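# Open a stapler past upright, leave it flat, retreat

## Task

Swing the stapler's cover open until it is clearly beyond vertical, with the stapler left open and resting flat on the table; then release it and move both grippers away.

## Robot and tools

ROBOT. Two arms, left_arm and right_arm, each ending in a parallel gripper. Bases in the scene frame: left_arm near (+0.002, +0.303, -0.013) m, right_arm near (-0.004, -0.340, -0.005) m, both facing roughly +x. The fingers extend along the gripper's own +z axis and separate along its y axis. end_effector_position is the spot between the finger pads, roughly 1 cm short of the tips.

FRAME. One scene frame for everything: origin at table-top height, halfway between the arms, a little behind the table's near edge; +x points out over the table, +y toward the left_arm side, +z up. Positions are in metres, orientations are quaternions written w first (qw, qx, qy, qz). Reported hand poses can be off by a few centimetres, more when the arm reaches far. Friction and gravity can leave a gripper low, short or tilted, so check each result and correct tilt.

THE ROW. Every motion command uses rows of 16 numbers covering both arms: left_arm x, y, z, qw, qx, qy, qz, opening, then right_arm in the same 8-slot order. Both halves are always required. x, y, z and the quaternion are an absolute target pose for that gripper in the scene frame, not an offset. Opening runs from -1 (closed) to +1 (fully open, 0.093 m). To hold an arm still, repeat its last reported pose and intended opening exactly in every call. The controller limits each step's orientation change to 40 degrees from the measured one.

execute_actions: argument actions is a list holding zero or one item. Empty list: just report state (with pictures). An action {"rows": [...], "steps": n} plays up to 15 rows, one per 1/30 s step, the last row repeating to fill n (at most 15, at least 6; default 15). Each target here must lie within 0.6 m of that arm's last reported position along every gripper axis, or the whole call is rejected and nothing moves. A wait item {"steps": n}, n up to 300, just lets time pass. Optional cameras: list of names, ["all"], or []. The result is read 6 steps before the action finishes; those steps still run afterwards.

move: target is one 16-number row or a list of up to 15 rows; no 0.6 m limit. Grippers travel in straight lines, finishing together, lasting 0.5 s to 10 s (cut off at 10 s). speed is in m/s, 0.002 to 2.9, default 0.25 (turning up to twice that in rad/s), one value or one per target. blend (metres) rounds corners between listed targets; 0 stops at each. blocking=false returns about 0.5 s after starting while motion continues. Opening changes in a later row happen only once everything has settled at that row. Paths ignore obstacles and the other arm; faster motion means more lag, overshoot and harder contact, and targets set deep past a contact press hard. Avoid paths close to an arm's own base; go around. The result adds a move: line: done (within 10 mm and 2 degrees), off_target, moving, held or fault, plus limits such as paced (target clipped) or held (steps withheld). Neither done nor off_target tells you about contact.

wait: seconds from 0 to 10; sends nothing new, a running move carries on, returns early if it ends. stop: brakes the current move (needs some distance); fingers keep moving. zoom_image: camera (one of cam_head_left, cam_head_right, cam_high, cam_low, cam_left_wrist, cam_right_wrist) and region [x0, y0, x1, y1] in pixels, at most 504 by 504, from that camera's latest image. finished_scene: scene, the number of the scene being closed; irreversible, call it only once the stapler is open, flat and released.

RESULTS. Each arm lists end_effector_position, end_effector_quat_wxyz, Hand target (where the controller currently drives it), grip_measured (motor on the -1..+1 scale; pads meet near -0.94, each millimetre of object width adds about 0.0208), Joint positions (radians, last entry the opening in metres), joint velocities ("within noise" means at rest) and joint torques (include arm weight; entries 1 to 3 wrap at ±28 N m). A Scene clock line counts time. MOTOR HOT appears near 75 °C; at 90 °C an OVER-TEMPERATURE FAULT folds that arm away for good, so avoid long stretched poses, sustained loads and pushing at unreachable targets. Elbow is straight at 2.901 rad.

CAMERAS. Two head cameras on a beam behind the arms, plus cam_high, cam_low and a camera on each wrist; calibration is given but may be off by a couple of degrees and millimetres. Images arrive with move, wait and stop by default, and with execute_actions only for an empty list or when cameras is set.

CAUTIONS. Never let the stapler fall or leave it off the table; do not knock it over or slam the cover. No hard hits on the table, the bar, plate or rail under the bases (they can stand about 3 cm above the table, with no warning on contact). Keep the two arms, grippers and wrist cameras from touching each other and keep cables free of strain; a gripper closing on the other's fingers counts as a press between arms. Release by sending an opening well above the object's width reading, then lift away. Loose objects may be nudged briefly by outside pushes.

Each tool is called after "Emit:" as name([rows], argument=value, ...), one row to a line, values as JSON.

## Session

Emit:
execute_actions(actions=[], cameras=["all"])

Emit:
zoom_image(camera="cam_low", region=[270, 260, 400, 350])

Scene clock: 0.00 s of 4900.00 s.
left_arm: end_effector_position=(+0.2390, +0.2308, +0.2798) grip_measured=+1.000 end_effector_quat_wxyz=(+0.638, -0.135, +0.755, -0.071) | right_arm: end_effector_position=(+0.2377, -0.3024, +0.3401) grip_measured=+1.000 end_effector_quat_wxyz=(+0.597, +0.040, +0.785, +0.160)
Joint positions: left_arm=[-0.784 0.591 0.687 -0.389 -0.88 -0.522 0.093] | right_arm=[0.087 0.636 0.945 -0.583 -0.153 0.273 0.093]
Joint velocities: within noise
Joint torques (N m): no reading
Heat: left arm: 29 °C; right arm: 30 °C.
Hand target: left_arm +0.2387, +0.2311, +0.2814; +0.638, -0.135, +0.755, -0.071 | right_arm +0.2384, -0.3024, +0.3471; +0.604, +0.039, +0.779, +0.161
camera_calibration:
cam_left_wrist: T_world_to_cam=[[0.122945, -0.951882, 0.280723, 0.112552], [-0.55888, -0.300159, -0.773019, 0.455045], [0.820084, -0.0618517, -0.568891, 0.0615477], [0, 0, 0, 1]] pos_world=[0.190003, 0.247528, 0.355176]
cam_right_wrist: T_world_to_cam=[[0.113391, -0.937678, -0.328485, -0.19659], [-0.659348, 0.176305, -0.730875, 0.499804], [0.743238, 0.29946, -0.598264, 0.198597], [0, 0, 0, 1]] pos_world=[0.204231, -0.331928, 0.419531]

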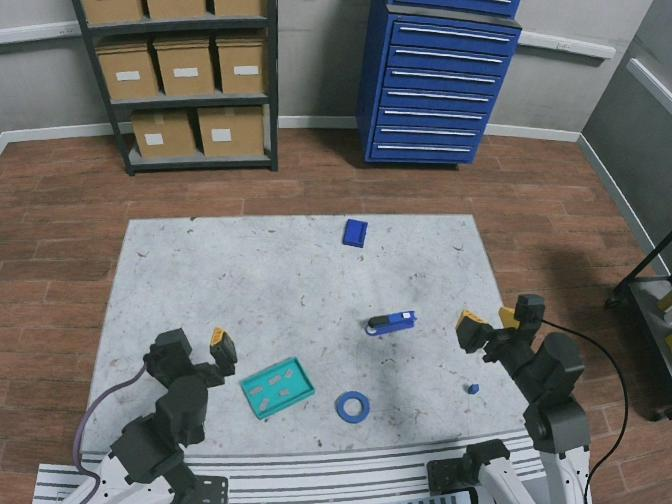

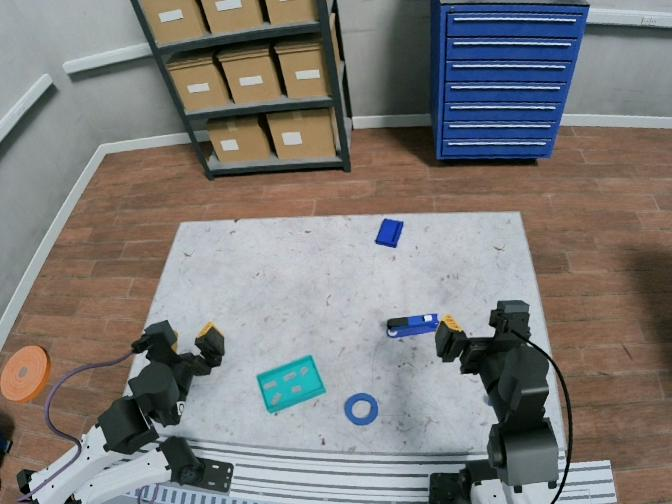

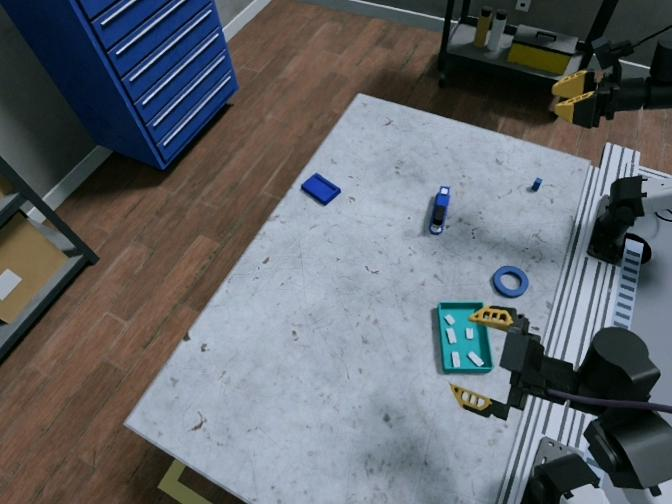

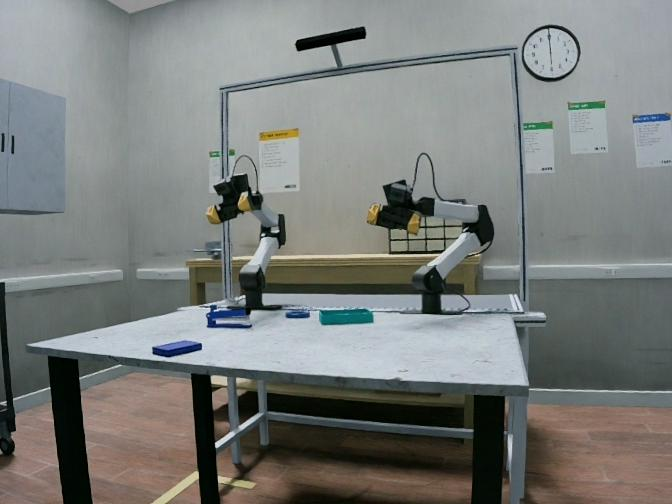

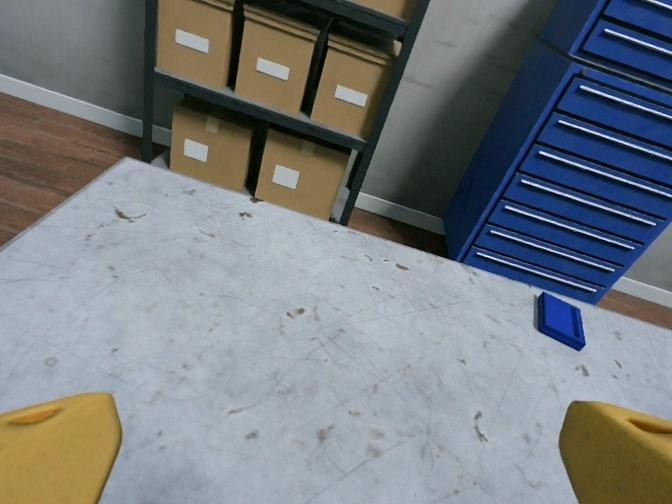

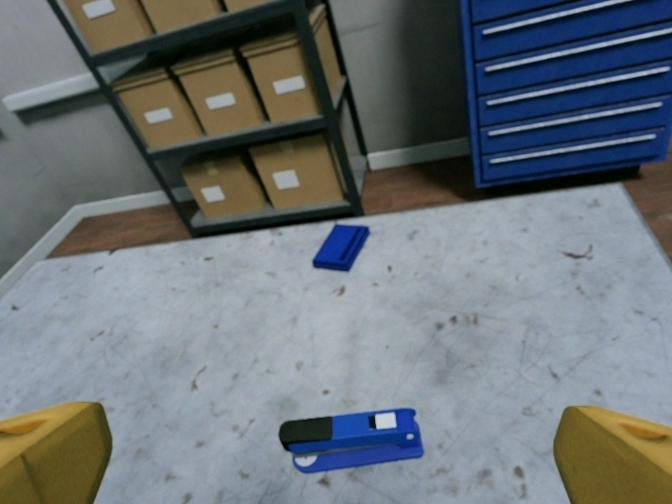

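Scaled by 3.877.

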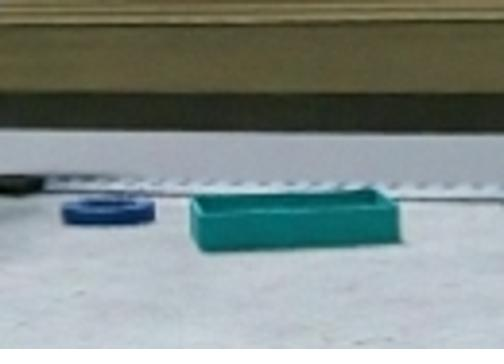

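Emit:
zoom_image(camera="cam_low", region=[180, 280, 280, 345])

Emit:
zoom_image(camera="cam_high", region=[400, 170, 480, 250])

Emit:
zoom_image(camera="cam_right_wrist", region=[260, 390, 450, 490])

Emit:
zoom_image(camera="cam_head_right", region=[370, 295, 460, 355])

Scaled by 5.040.

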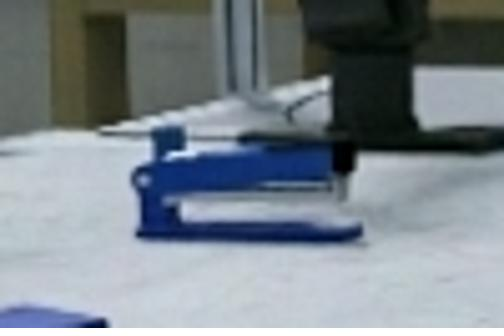

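Scaled by 6.300.

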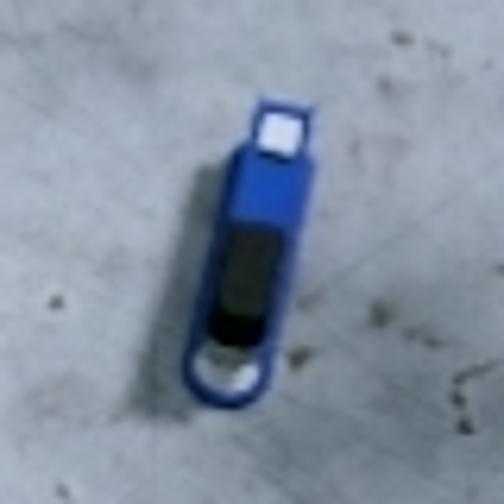

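Scaled by 2.653.

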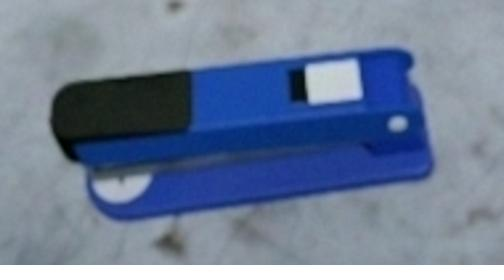

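Scaled by 5.600.

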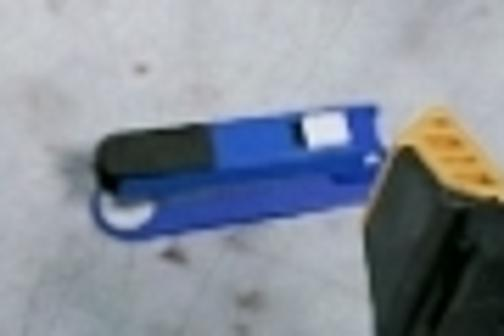

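Emit:
move(target=[0.2390,0.2308,0.2798,0.638,-0.135,0.755,-0.071,1,0.385,-0.31,0.17,0.238,-0.723,0.575,0.300,0.4])

Scene clock: 6.00 s of 4900.00 s.
left_arm: end_effector_position=(+0.2390, +0.2308, +0.2798) grip_measured=+1.000 end_effector_quat_wxyz=(+0.638, -0.135, +0.755, -0.071) | right_arm: end_effector_position=(+0.3816, -0.3105, +0.1702) grip_measured=+0.402 end_effector_quat_wxyz=(-0.294, +0.696, -0.615, -0.225)
Joint positions: left_arm=[-0.784 0.591 0.687 -0.389 -0.88 -0.522 0.093] | right_arm=[-0.182 2.114 1.95 -1.572 -0.738 -1.962 0.064]
Joint velocities: within noise
Joint torques (N m): left_arm=[0.31 0.5 8.27 2.17 -0.38 0.03] | right_arm=[0.47 -8.06 8.2 -0.18 -0.42 -0.15]
Heat: left arm: 29 °C; right arm: 31 °C.
Hand target: left_arm +0.2390, +0.2308, +0.2798; +0.638, -0.135, +0.755, -0.071 | right_arm +0.3848, -0.3097, +0.1696; -0.290, +0.704, -0.609, -0.221
Off the commanded pose: left_arm 0.000 m, 0 deg | right_arm 0.003 m, 12 deg.
joint sent to its limit (right arm) — joint 4 (wrist pitch), lower limit.
Kept back: nothing.
move: off_target (right_arm)
camera_calibration:
cam_left_wrist: T_world_to_cam=[[0.122945, -0.951882, 0.280723, 0.112552], [-0.55888, -0.300159, -0.773019, 0.455045], [0.820084, -0.0618517, -0.568891, 0.0615477], [0, 0, 0, 1]] pos_world=[0.190003, 0.247528, 0.355176]
cam_right_wrist: T_world_to_cam=[[0.992523, 0.0426641, 0.11436, -0.382852], [0.0768288, -0.946402, -0.31372, -0.22858], [0.0948455, 0.320161, -0.942604, 0.304902], [0, 0, 0, 1]] pos_world=[0.368632, -0.297612, 0.259475]

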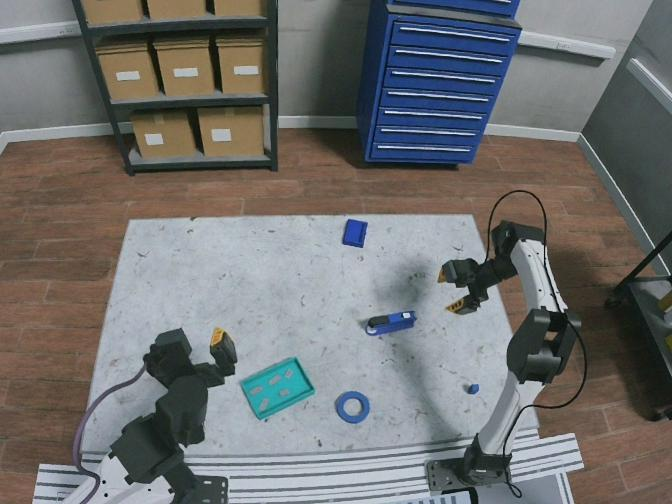

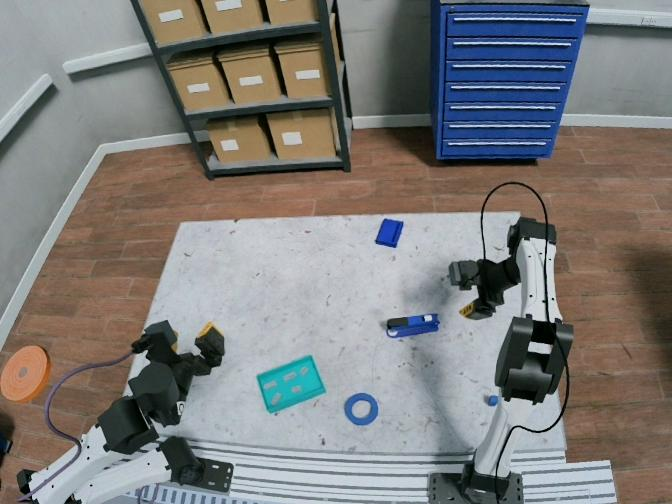

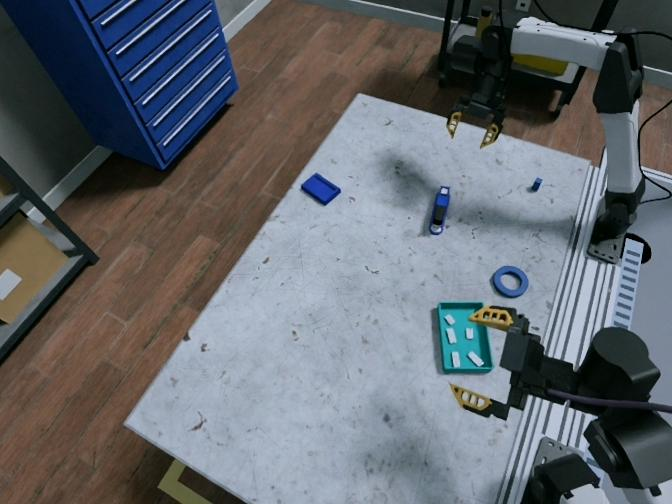

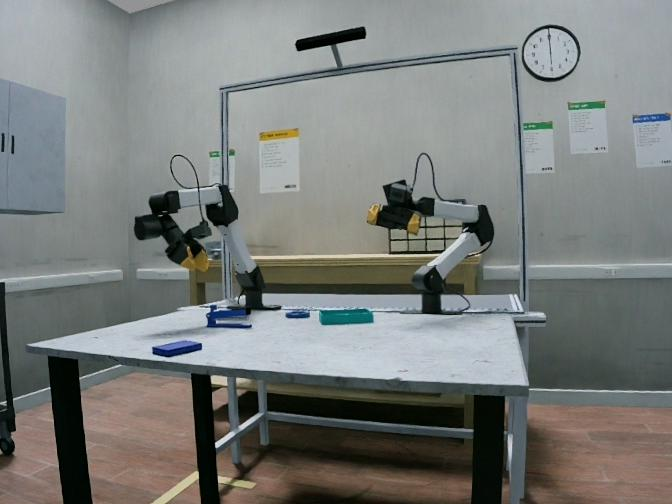

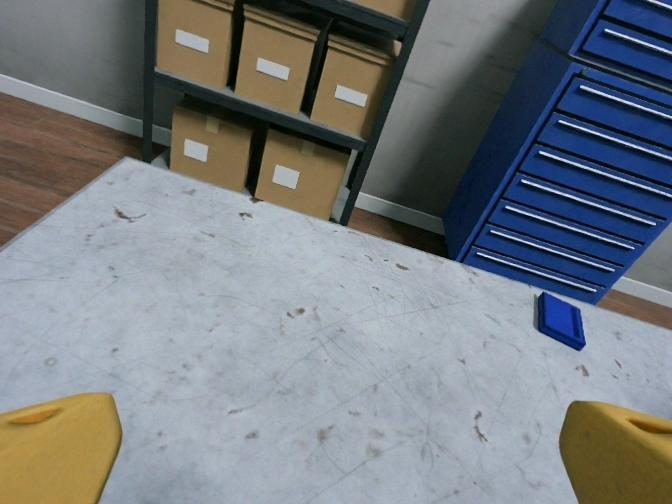

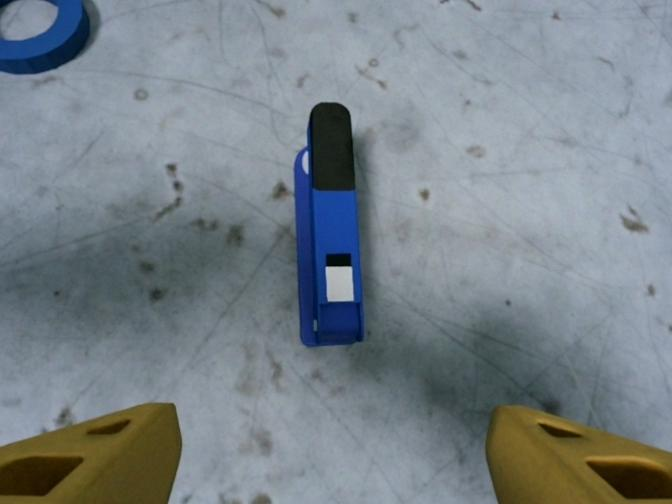

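Emit:
move([
  [0.33,0.06,0.18,0.40,0.55,0.64,-0.34,0.4,0.335,-0.32,0.17,0.284,-0.618,0.686,0.256,0.3],
  [0.372,-0.08,0.05,0.3815,0.560,0.661,-0.3235,0.4,0.335,-0.32,0.17,0.284,-0.618,0.686,0.256,0.3],
], blend=0.03, speed=0.3)

Scene clock: 13.67 s of 4900.00 s.
left_arm: end_effector_position=(+0.3607, -0.0761, +0.0461) grip_measured=+0.402 end_effector_quat_wxyz=(+0.367, +0.563, +0.662, -0.332) | right_arm: end_effector_position=(+0.3329, -0.3200, +0.1556) grip_measured=+0.302 end_effector_quat_wxyz=(+0.261, -0.617, +0.690, +0.275)
Joint positions: left_arm=[-0.552 2.103 1.235 0.145 0.697 0.475 0.065] | right_arm=[-0.243 1.973 1.673 -1.535 -0.735 -1.825 0.06]
Joint velocities: within noise
Joint torques (N m): left_arm=[0.49 -9.09 10.17 2.14 0.01 -0.05] | right_arm=[-0.54 -11.84 5.38 -0.08 -0.67 -0.01]
Heat: left arm: 32 °C; right arm: 33 °C.
Hand target: left_arm +0.3717, -0.0796, +0.0504; +0.381, +0.560, +0.661, -0.324 | right_arm +0.3347, -0.3199, +0.1699; +0.284, -0.619, +0.686, +0.257
Off the commanded pose: left_arm 0.013 m, 2 deg | right_arm 0.015 m, 4 deg.
Kept back: nothing.
move: off_target (left_arm, right_arm)
camera_calibration:
cam_left_wrist: T_world_to_cam=[[-0.987528, -0.155514, 0.0245898, 0.344022], [-0.142923, 0.819918, -0.554354, 0.175364], [0.0660482, -0.550954, -0.831918, 0.0566505], [0, 0, 0, 1]] pos_world=[0.361053, -0.0590724, 0.135883]
cam_right_wrist: T_world_to_cam=[[0.990412, -0.114519, -0.0772678, -0.352148], [-0.133974, -0.932653, -0.334976, -0.160628], [-0.0337029, 0.342116, -0.939053, 0.348118], [0, 0, 0, 1]] pos_world=[0.338984, -0.309234, 0.245886]

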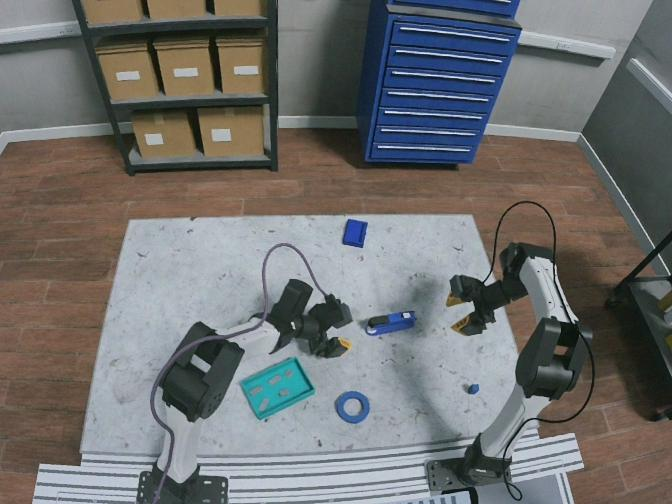

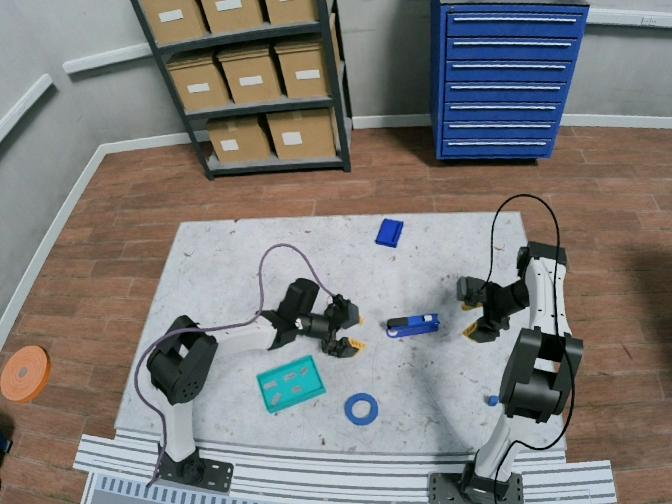

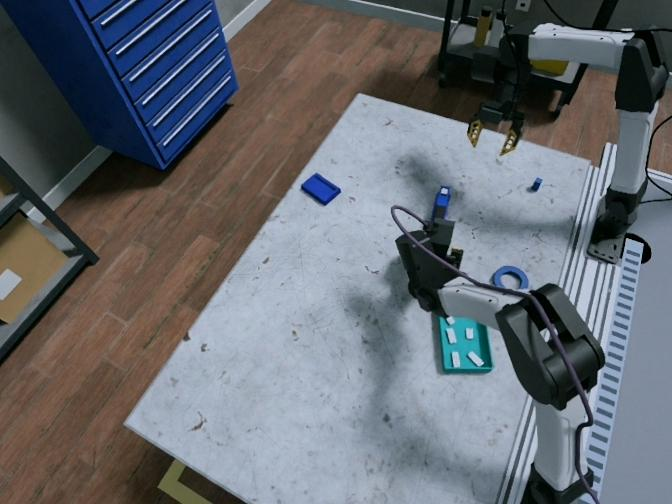

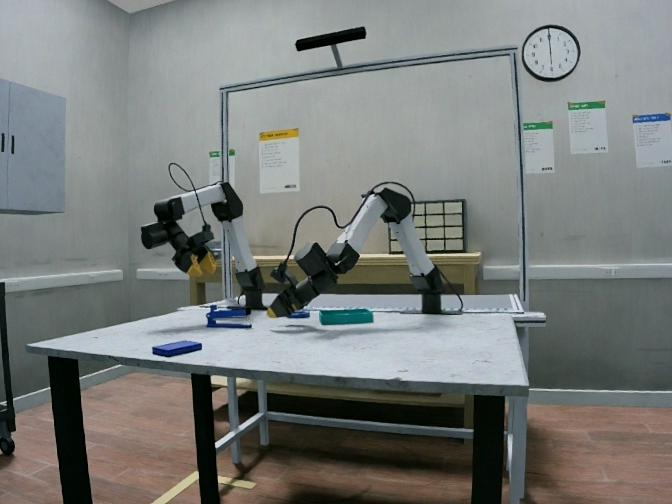

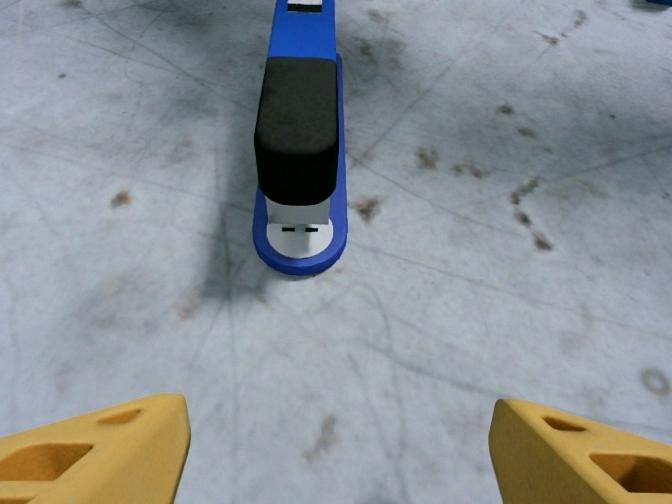

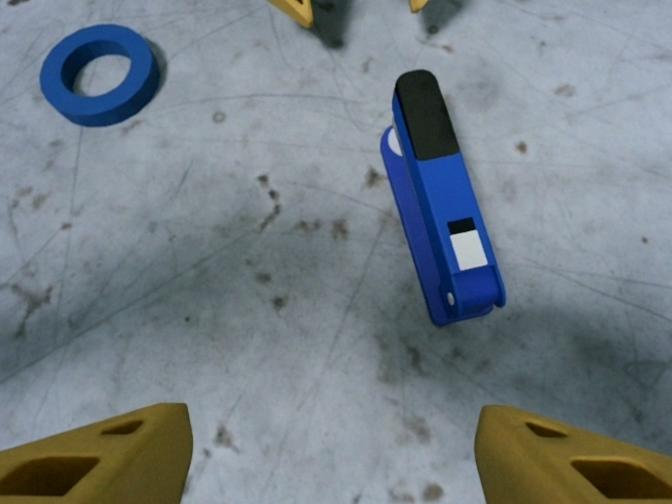

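Emit:
move([
  [0.390,-0.112,0.036,0.3815,0.560,0.661,-0.3235,0.4,0.335,-0.32,0.17,0.284,-0.618,0.686,0.256,0.3],
], speed=0.15, cameras=["cam_left_wrist","cam_low"])

Emit:
zoom_image(camera="cam_low", region=[180, 240, 310, 350])

Scene clock: 15.23 s of 4900.00 s.
left_arm: end_effector_position=(+0.3814, -0.1080, +0.0345) grip_measured=+0.402 end_effector_quat_wxyz=(+0.372, +0.562, +0.660, -0.330) | right_arm: end_effector_position=(+0.3330, -0.3201, +0.1555) grip_measured=+0.302 end_effector_quat_wxyz=(+0.261, -0.617, +0.690, +0.275)
Joint positions: left_arm=[-0.585 2.235 1.393 0.15 0.669 0.446 0.065] | right_arm=[-0.243 1.973 1.673 -1.535 -0.735 -1.825 0.06]
Joint velocities: within noise
Joint torques (N m): left_arm=[0.21 -9.94 10.44 2.04 -0.02 -0.06] | right_arm=[-0.47 -11.78 5.41 -0.09 -0.7 -0.01]
Heat: left arm: 32 °C; right arm: 33 °C.
Hand target: left_arm +0.3897, -0.1117, +0.0361; +0.381, +0.560, +0.661, -0.323 | right_arm +0.3347, -0.3199, +0.1699; +0.284, -0.619, +0.686, +0.257
Off the commanded pose: left_arm 0.010 m, 1 deg | right_arm 0.015 m, 3 deg.
Kept back: nothing.
move: off_target (right_arm)
camera_calibration:
cam_left_wrist: T_world_to_cam=[[-0.987331, -0.157981, 0.014807, 0.359796], [-0.139019, 0.816275, -0.560685, 0.196313], [0.0764909, -0.555641, -0.827897, 0.0234685], [0, 0, 0, 1]] pos_world=[0.380734, -0.0903648, 0.124172]
Images, in order (width x height): cam_low 672x504, cam_left_wrist 672x504.

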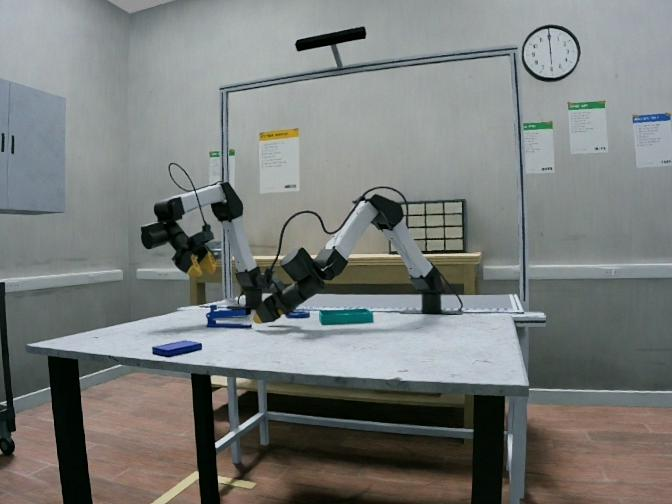

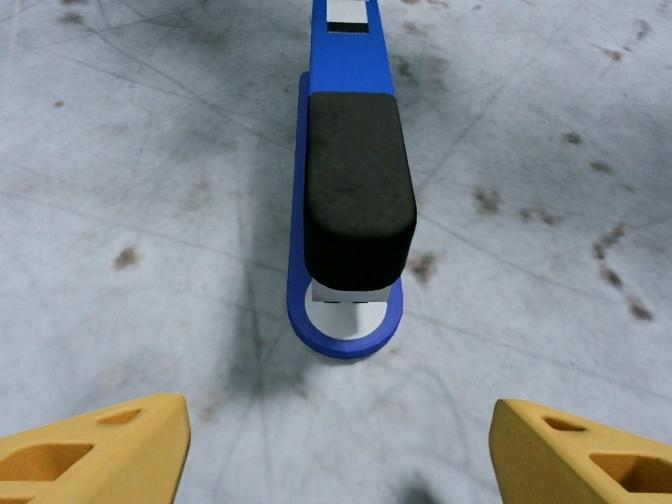

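Scaled by 3.877.

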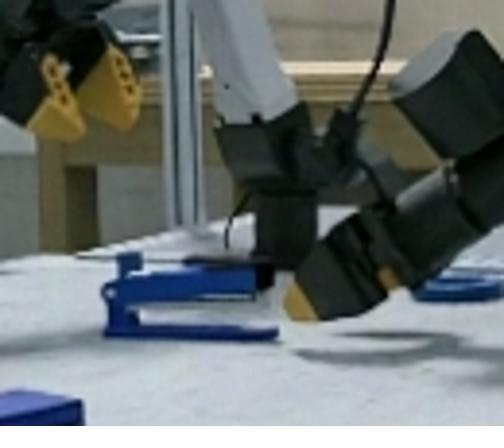

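Emit:
move([
  [0.3945,-0.150,0.021,0.3815,0.560,0.661,-0.3235,0.4,0.335,-0.32,0.17,0.284,-0.618,0.686,0.256,0.3],
], speed=0.1, cameras=["cam_left_wrist","cam_low"])

Emit:
zoom_image(camera="cam_low", region=[180, 240, 310, 350])

Scene clock: 16.53 s of 4900.00 s.
left_arm: end_effector_position=(+0.3846, -0.1468, +0.0196) grip_measured=+0.402 end_effector_quat_wxyz=(+0.371, +0.564, +0.660, -0.330) | right_arm: end_effector_position=(+0.3330, -0.3201, +0.1555) grip_measured=+0.302 end_effector_quat_wxyz=(+0.261, -0.617, +0.690, +0.275)
Joint positions: left_arm=[-0.647 2.351 1.531 0.152 0.623 0.403 0.065] | right_arm=[-0.243 1.973 1.673 -1.534 -0.735 -1.825 0.06]
Joint velocities: within noise
Joint torques (N m): left_arm=[0.55 -10.69 10.61 2.13 -0.05 -0.05] | right_arm=[-0.5 -11.71 5.24 -0.08 -0.73 0]
Heat: left arm: 32 °C; right arm: 34 °C.
Hand target: left_arm +0.3943, -0.1495, +0.0211; +0.381, +0.560, +0.661, -0.323 | right_arm +0.3347, -0.3199, +0.1699; +0.284, -0.619, +0.686, +0.257
Off the commanded pose: left_arm 0.011 m, 2 deg | right_arm 0.015 m, 3 deg.
Kept back: nothing.
move: off_target (left_arm, right_arm)
camera_calibration:
cam_left_wrist: T_world_to_cam=[[-0.987967, -0.153898, 0.0153899, 0.357815], [-0.136188, 0.818449, -0.558206, 0.219322], [0.0733112, -0.553585, -0.829559, -0.00909112], [0, 0, 0, 1]] pos_world=[0.384045, -0.129469, 0.109378]
Images, in order (width x height): cam_low 672x504, cam_left_wrist 672x504.

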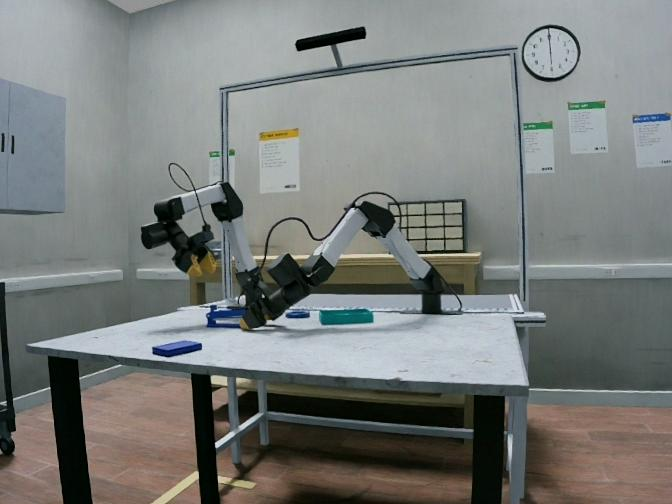

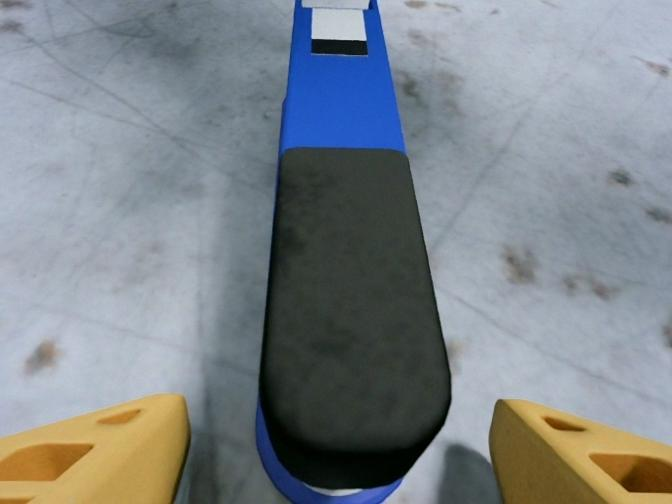

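Scaled by 3.877.

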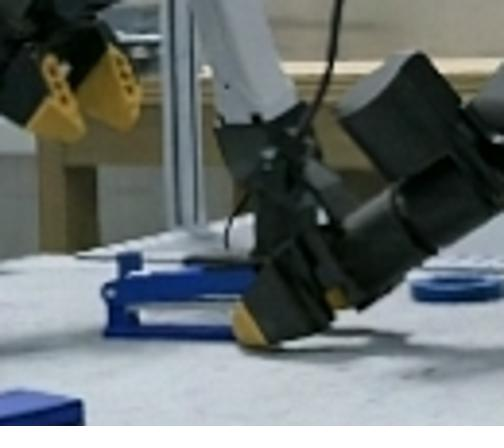

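Emit:
move([
  [0.3945,-0.151,0.0175,0.3815,0.560,0.661,-0.3235,0.0,0.335,-0.32,0.17,0.284,-0.618,0.686,0.256,0.3],
  [0.3945,-0.151,0.0175,0.3815,0.560,0.661,-0.3235,-0.2,0.335,-0.32,0.17,0.284,-0.618,0.686,0.256,0.3],
  [0.3945,-0.151,0.0175,0.3815,0.560,0.661,-0.3235,-0.45,0.335,-0.32,0.17,0.284,-0.618,0.686,0.256,0.3],
], speed=0.1, cameras=["cam_left_wrist","cam_low"])

Emit:
zoom_image(camera="cam_low", region=[180, 240, 310, 350])

Scene clock: 20.00 s of 4900.00 s.
left_arm: end_effector_position=(+0.3849, -0.1467, +0.0169) grip_measured=-0.400 end_effector_quat_wxyz=(+0.369, +0.563, +0.662, -0.330) | right_arm: end_effector_position=(+0.3331, -0.3201, +0.1555) grip_measured=+0.302 end_effector_quat_wxyz=(+0.261, -0.617, +0.690, +0.275)
Joint positions: left_arm=[-0.647 2.357 1.531 0.155 0.622 0.399 0.026] | right_arm=[-0.243 1.973 1.673 -1.534 -0.735 -1.825 0.06]
Joint velocities: within noise
Joint torques (N m): left_arm=[0.39 -10.41 10.66 2.18 -0.06 -0.03] | right_arm=[-0.5 -11.73 5.39 -0.08 -0.72 0.02]
Heat: left arm: 33 °C; right arm: 35 °C.
Hand target: left_arm +0.3942, -0.1505, +0.0176; +0.381, +0.560, +0.661, -0.323 | right_arm +0.3347, -0.3199, +0.1699; +0.284, -0.619, +0.686, +0.257
Off the commanded pose: left_arm 0.011 m, 2 deg | right_arm 0.015 m, 3 deg.
Kept back: nothing.
move: off_target (left_arm, right_arm); target 2's new opening was sent with left_arm's hand 0.011 m and 2 deg from that target; target 3's new opening was sent with left_arm's hand 0.011 m and 2 deg from that target
camera_calibration:
cam_left_wrist: T_world_to_cam=[[-0.987374, -0.157256, 0.0190726, 0.357375], [-0.141166, 0.818872, -0.556347, 0.219751], [0.071871, -0.552014, -0.830731, -0.0105458], [0, 0, 0, 1]] pos_world=[0.384642, -0.12957, 0.106681]
Images, in order (width x height): cam_low 672x504, cam_left_wrist 672x504.

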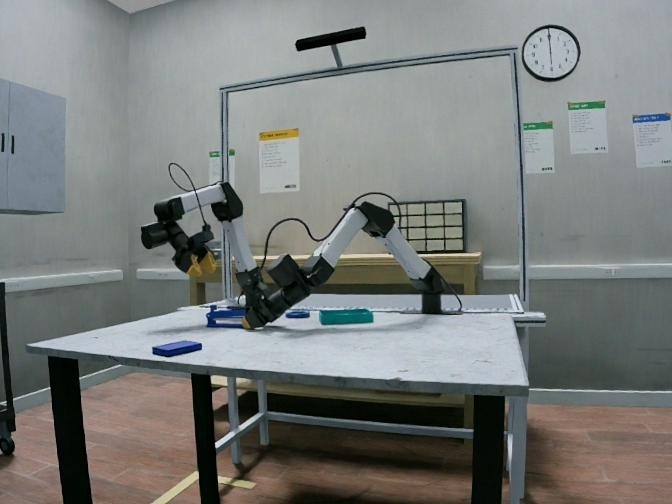

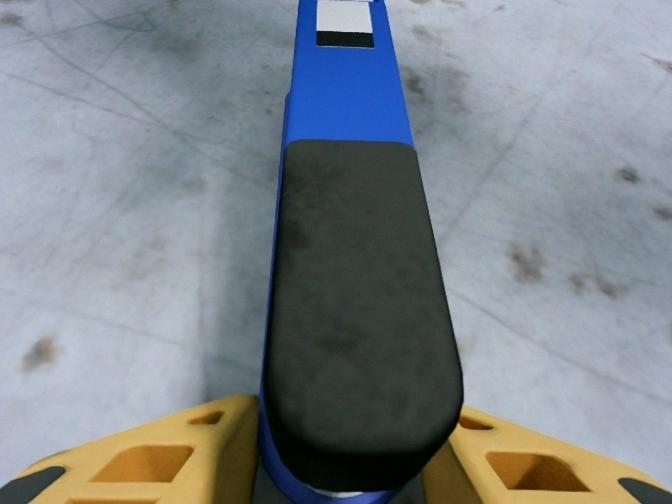

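Scaled by 3.877.

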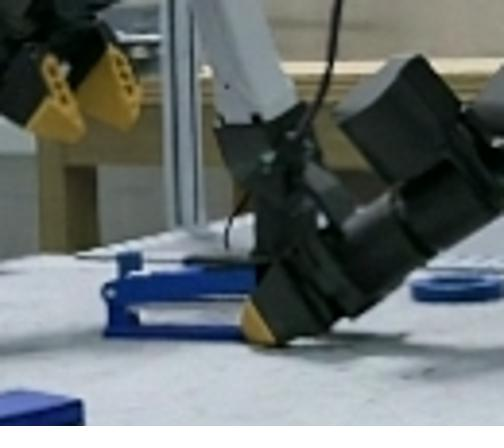

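Emit:
move([
  [0.37,-0.09,0.020,0.363,0.578,0.645,-0.343,-0.45,0.333,-0.32,0.157,0.284,-0.618,0.686,0.256,0.3],
  [0.355,-0.037,0.020,0.344,0.596,0.628,-0.3625,-0.45,0.333,-0.32,0.157,0.284,-0.618,0.686,0.256,0.3],
], speed=0.12, blend=0.02)

Emit:
zoom_image(camera="cam_low", region=[200, 240, 330, 350])

Scene clock: 22.10 s of 4900.00 s.
left_arm: end_effector_position=(+0.3632, -0.0418, +0.0141) grip_measured=-0.400 end_effector_quat_wxyz=(+0.353, +0.594, +0.630, -0.353) | right_arm: end_effector_position=(+0.3303, -0.3191, +0.1428) grip_measured=+0.302 end_effector_quat_wxyz=(+0.260, -0.616, +0.690, +0.276)
Joint positions: left_arm=[-0.455 2.173 1.216 0.112 0.845 0.663 0.026] | right_arm=[-0.243 1.966 1.613 -1.484 -0.735 -1.824 0.06]
Joint velocities: within noise
Joint torques (N m): left_arm=[0.84 -12.64 5.48 1.23 0.6 0.12] | right_arm=[-0.7 -11.58 5.27 -0.03 -0.72 -0.02]
Heat: left arm: 33 °C; right arm: 36 °C.
Hand target: left_arm +0.3553, -0.0374, +0.0199; +0.345, +0.596, +0.628, -0.363 | right_arm +0.3327, -0.3199, +0.1569; +0.284, -0.619, +0.686, +0.257
Off the commanded pose: left_arm 0.011 m, 2 deg | right_arm 0.015 m, 4 deg.
Kept back: nothing.
move: off_target (left_arm, right_arm)
camera_calibration:
cam_left_wrist: T_world_to_cam=[[-0.998313, -0.0532139, 0.0232434, 0.360788], [-0.0570437, 0.823822, -0.563971, 0.0990292], [0.0108627, -0.564346, -0.825467, 0.0681965], [0, 0, 0, 1]] pos_world=[0.365088, -0.0238971, 0.103758]
cam_right_wrist: T_world_to_cam=[[0.990193, -0.114656, -0.0798245, -0.350041], [-0.134991, -0.932409, -0.335246, -0.163952], [-0.035991, 0.342734, -0.938743, 0.336502], [0, 0, 0, 1]] pos_world=[0.336587, -0.308335, 0.232983]

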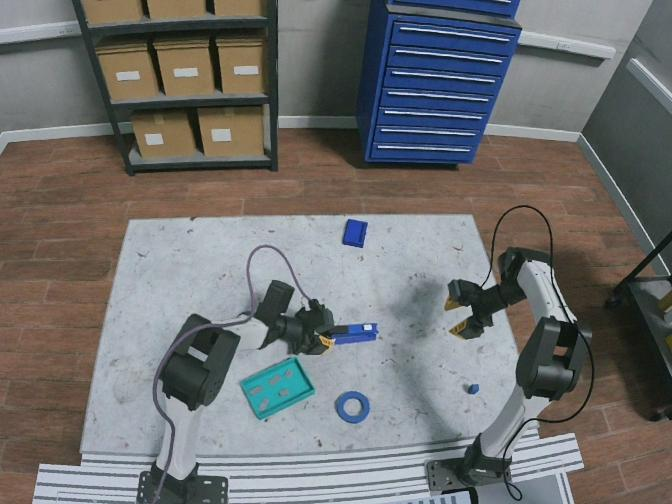

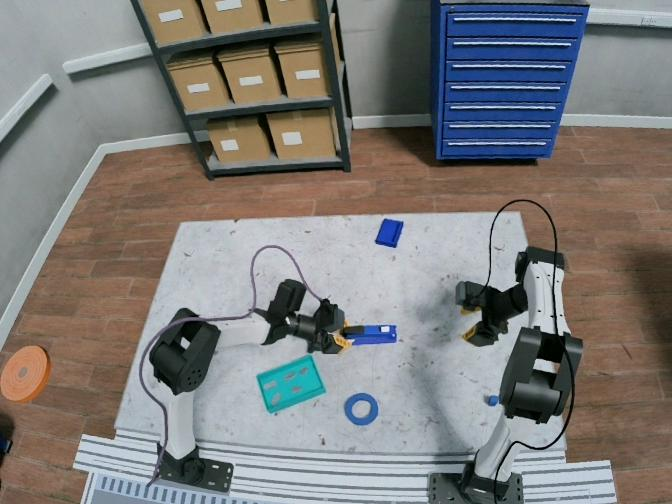

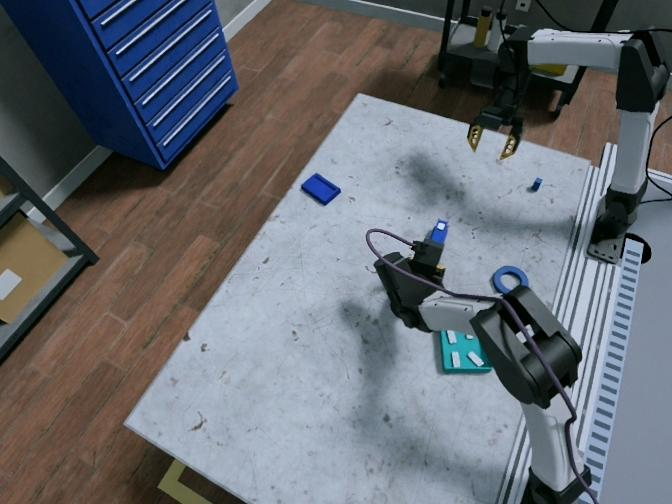

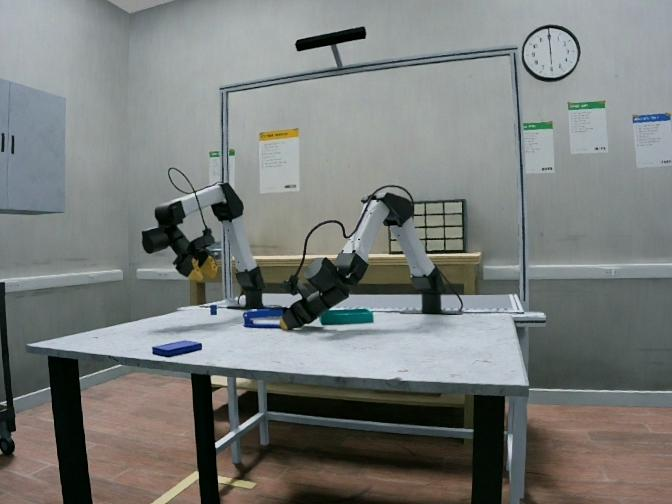

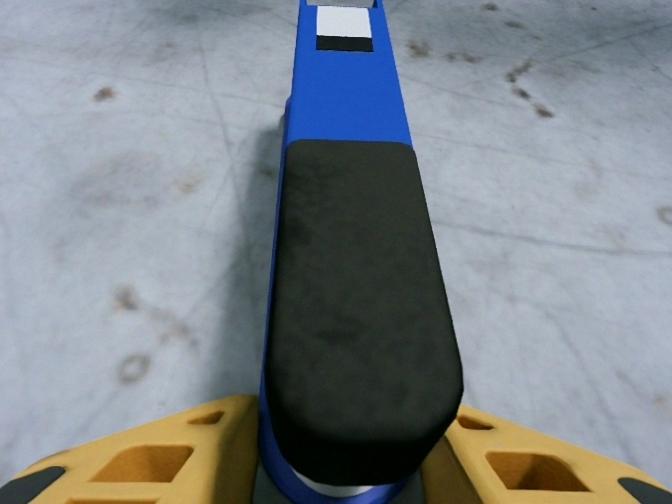

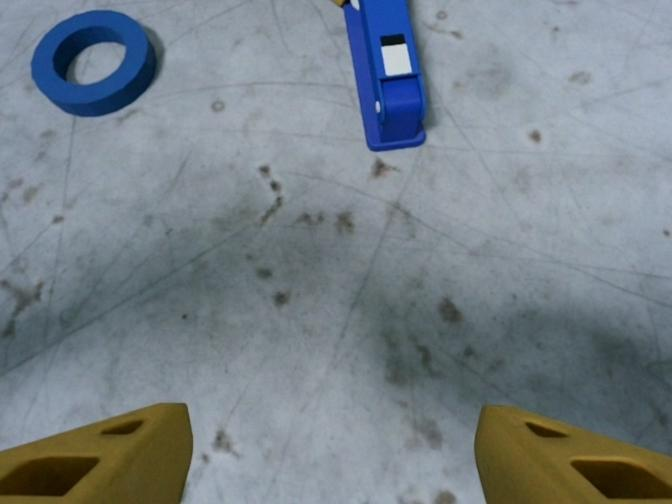

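Scaled by 3.877.

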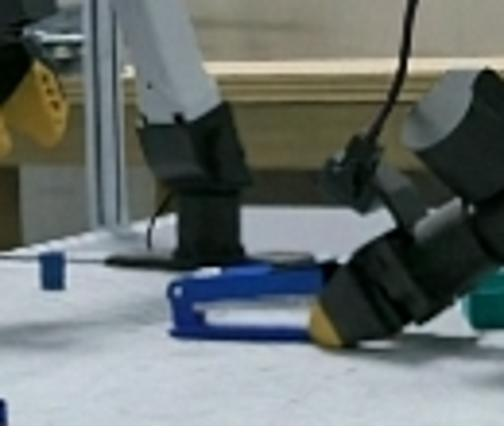

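Emit:
move([
  [0.337,-0.030,0.022,0.328,0.654,0.568,-0.3775,-0.45,0.325,-0.30,0.15,0.284,-0.618,0.686,0.256,0.3],
], speed=0.1)

Scene clock: 24.33 s of 4900.00 s.
left_arm: end_effector_position=(+0.3408, -0.0306, +0.0132) grip_measured=-0.400 end_effector_quat_wxyz=(+0.333, +0.650, +0.575, -0.368) | right_arm: end_effector_position=(+0.3220, -0.3045, +0.1365) grip_measured=+0.302 end_effector_quat_wxyz=(+0.261, -0.613, +0.694, +0.272)
Joint positions: left_arm=[-0.436 2.165 1.24 -0.086 0.936 0.913 0.026] | right_arm=[-0.208 1.903 1.507 -1.395 -0.742 -1.761 0.06]
Joint velocities: within noise
Joint torques (N m): left_arm=[0.51 -11.38 8.2 0.83 0.69 0.15] | right_arm=[0.58 -11.07 5.37 0.01 -0.75 -0.03]
Heat: left arm: 35 °C; right arm: 37 °C.
Hand target: left_arm +0.3372, -0.0301, +0.0220; +0.329, +0.653, +0.568, -0.377 | right_arm +0.3246, -0.3000, +0.1500; +0.284, -0.619, +0.686, +0.257
Off the commanded pose: left_arm 0.010 m, 2 deg | right_arm 0.015 m, 3 deg.
Kept back: nothing.
move: off_target (right_arm)
camera_calibration:
cam_left_wrist: T_world_to_cam=[[-0.9941, 0.107783, -0.0121559, 0.343106], [0.0961999, 0.82435, -0.557846, 0.0356793], [-0.0501059, -0.555724, -0.829855, 0.0949819], [0, 0, 0, 1]] pos_world=[0.342409, -0.0136096, 0.102896]
cam_right_wrist: T_world_to_cam=[[0.988972, -0.126858, -0.0764277, -0.344465], [-0.145179, -0.932412, -0.330954, -0.15085], [-0.0292779, 0.3384, -0.940547, 0.322082], [0, 0, 0, 1]] pos_world=[0.328196, -0.293345, 0.226681]

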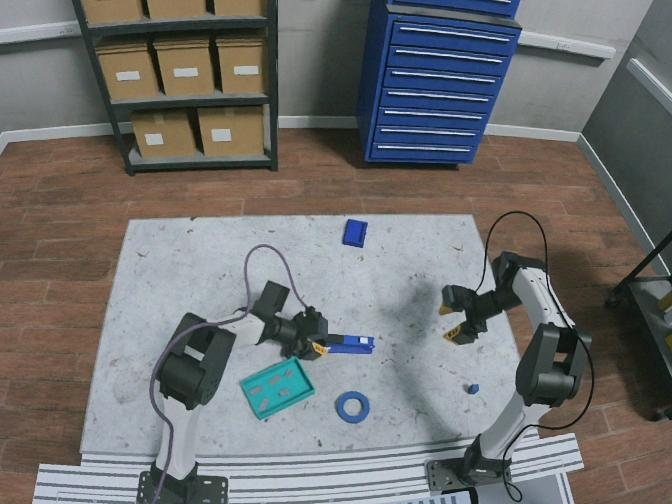

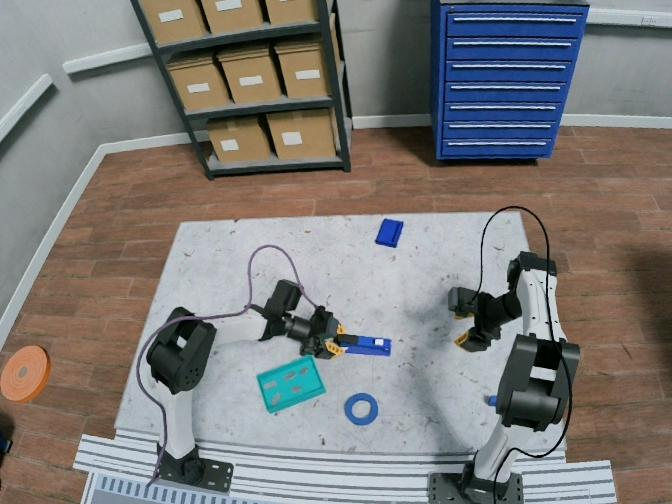

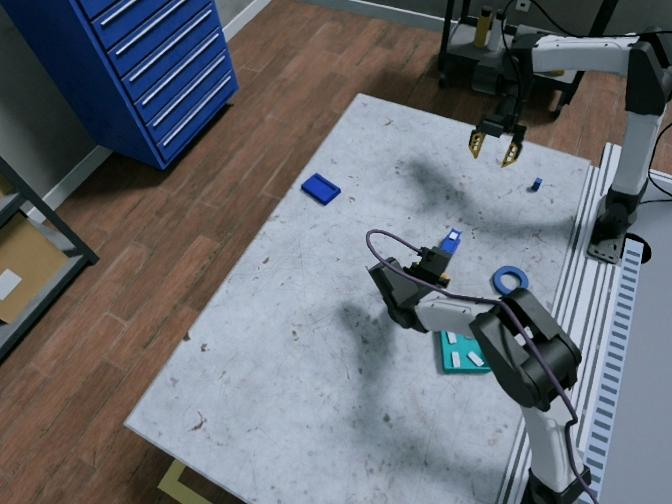

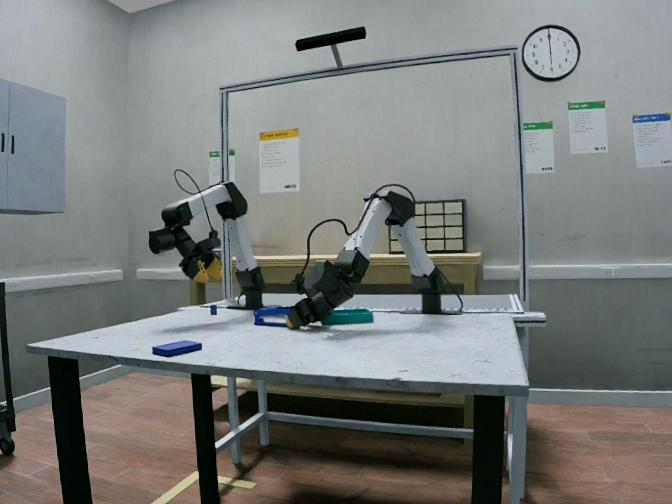

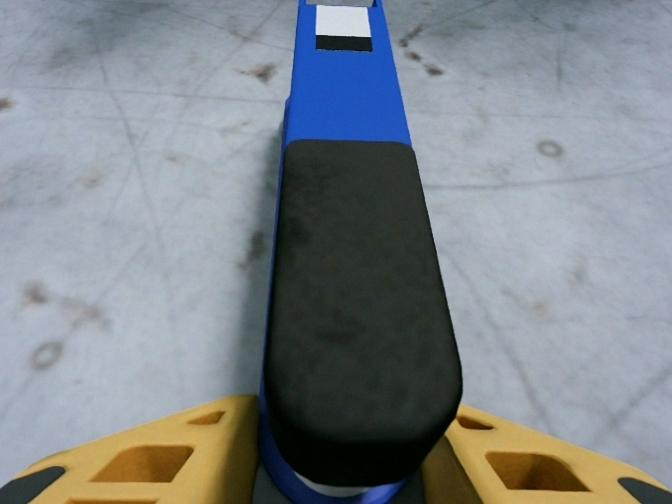

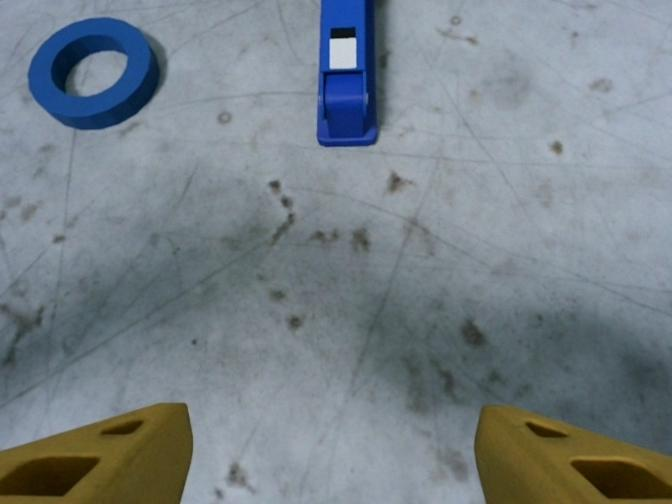

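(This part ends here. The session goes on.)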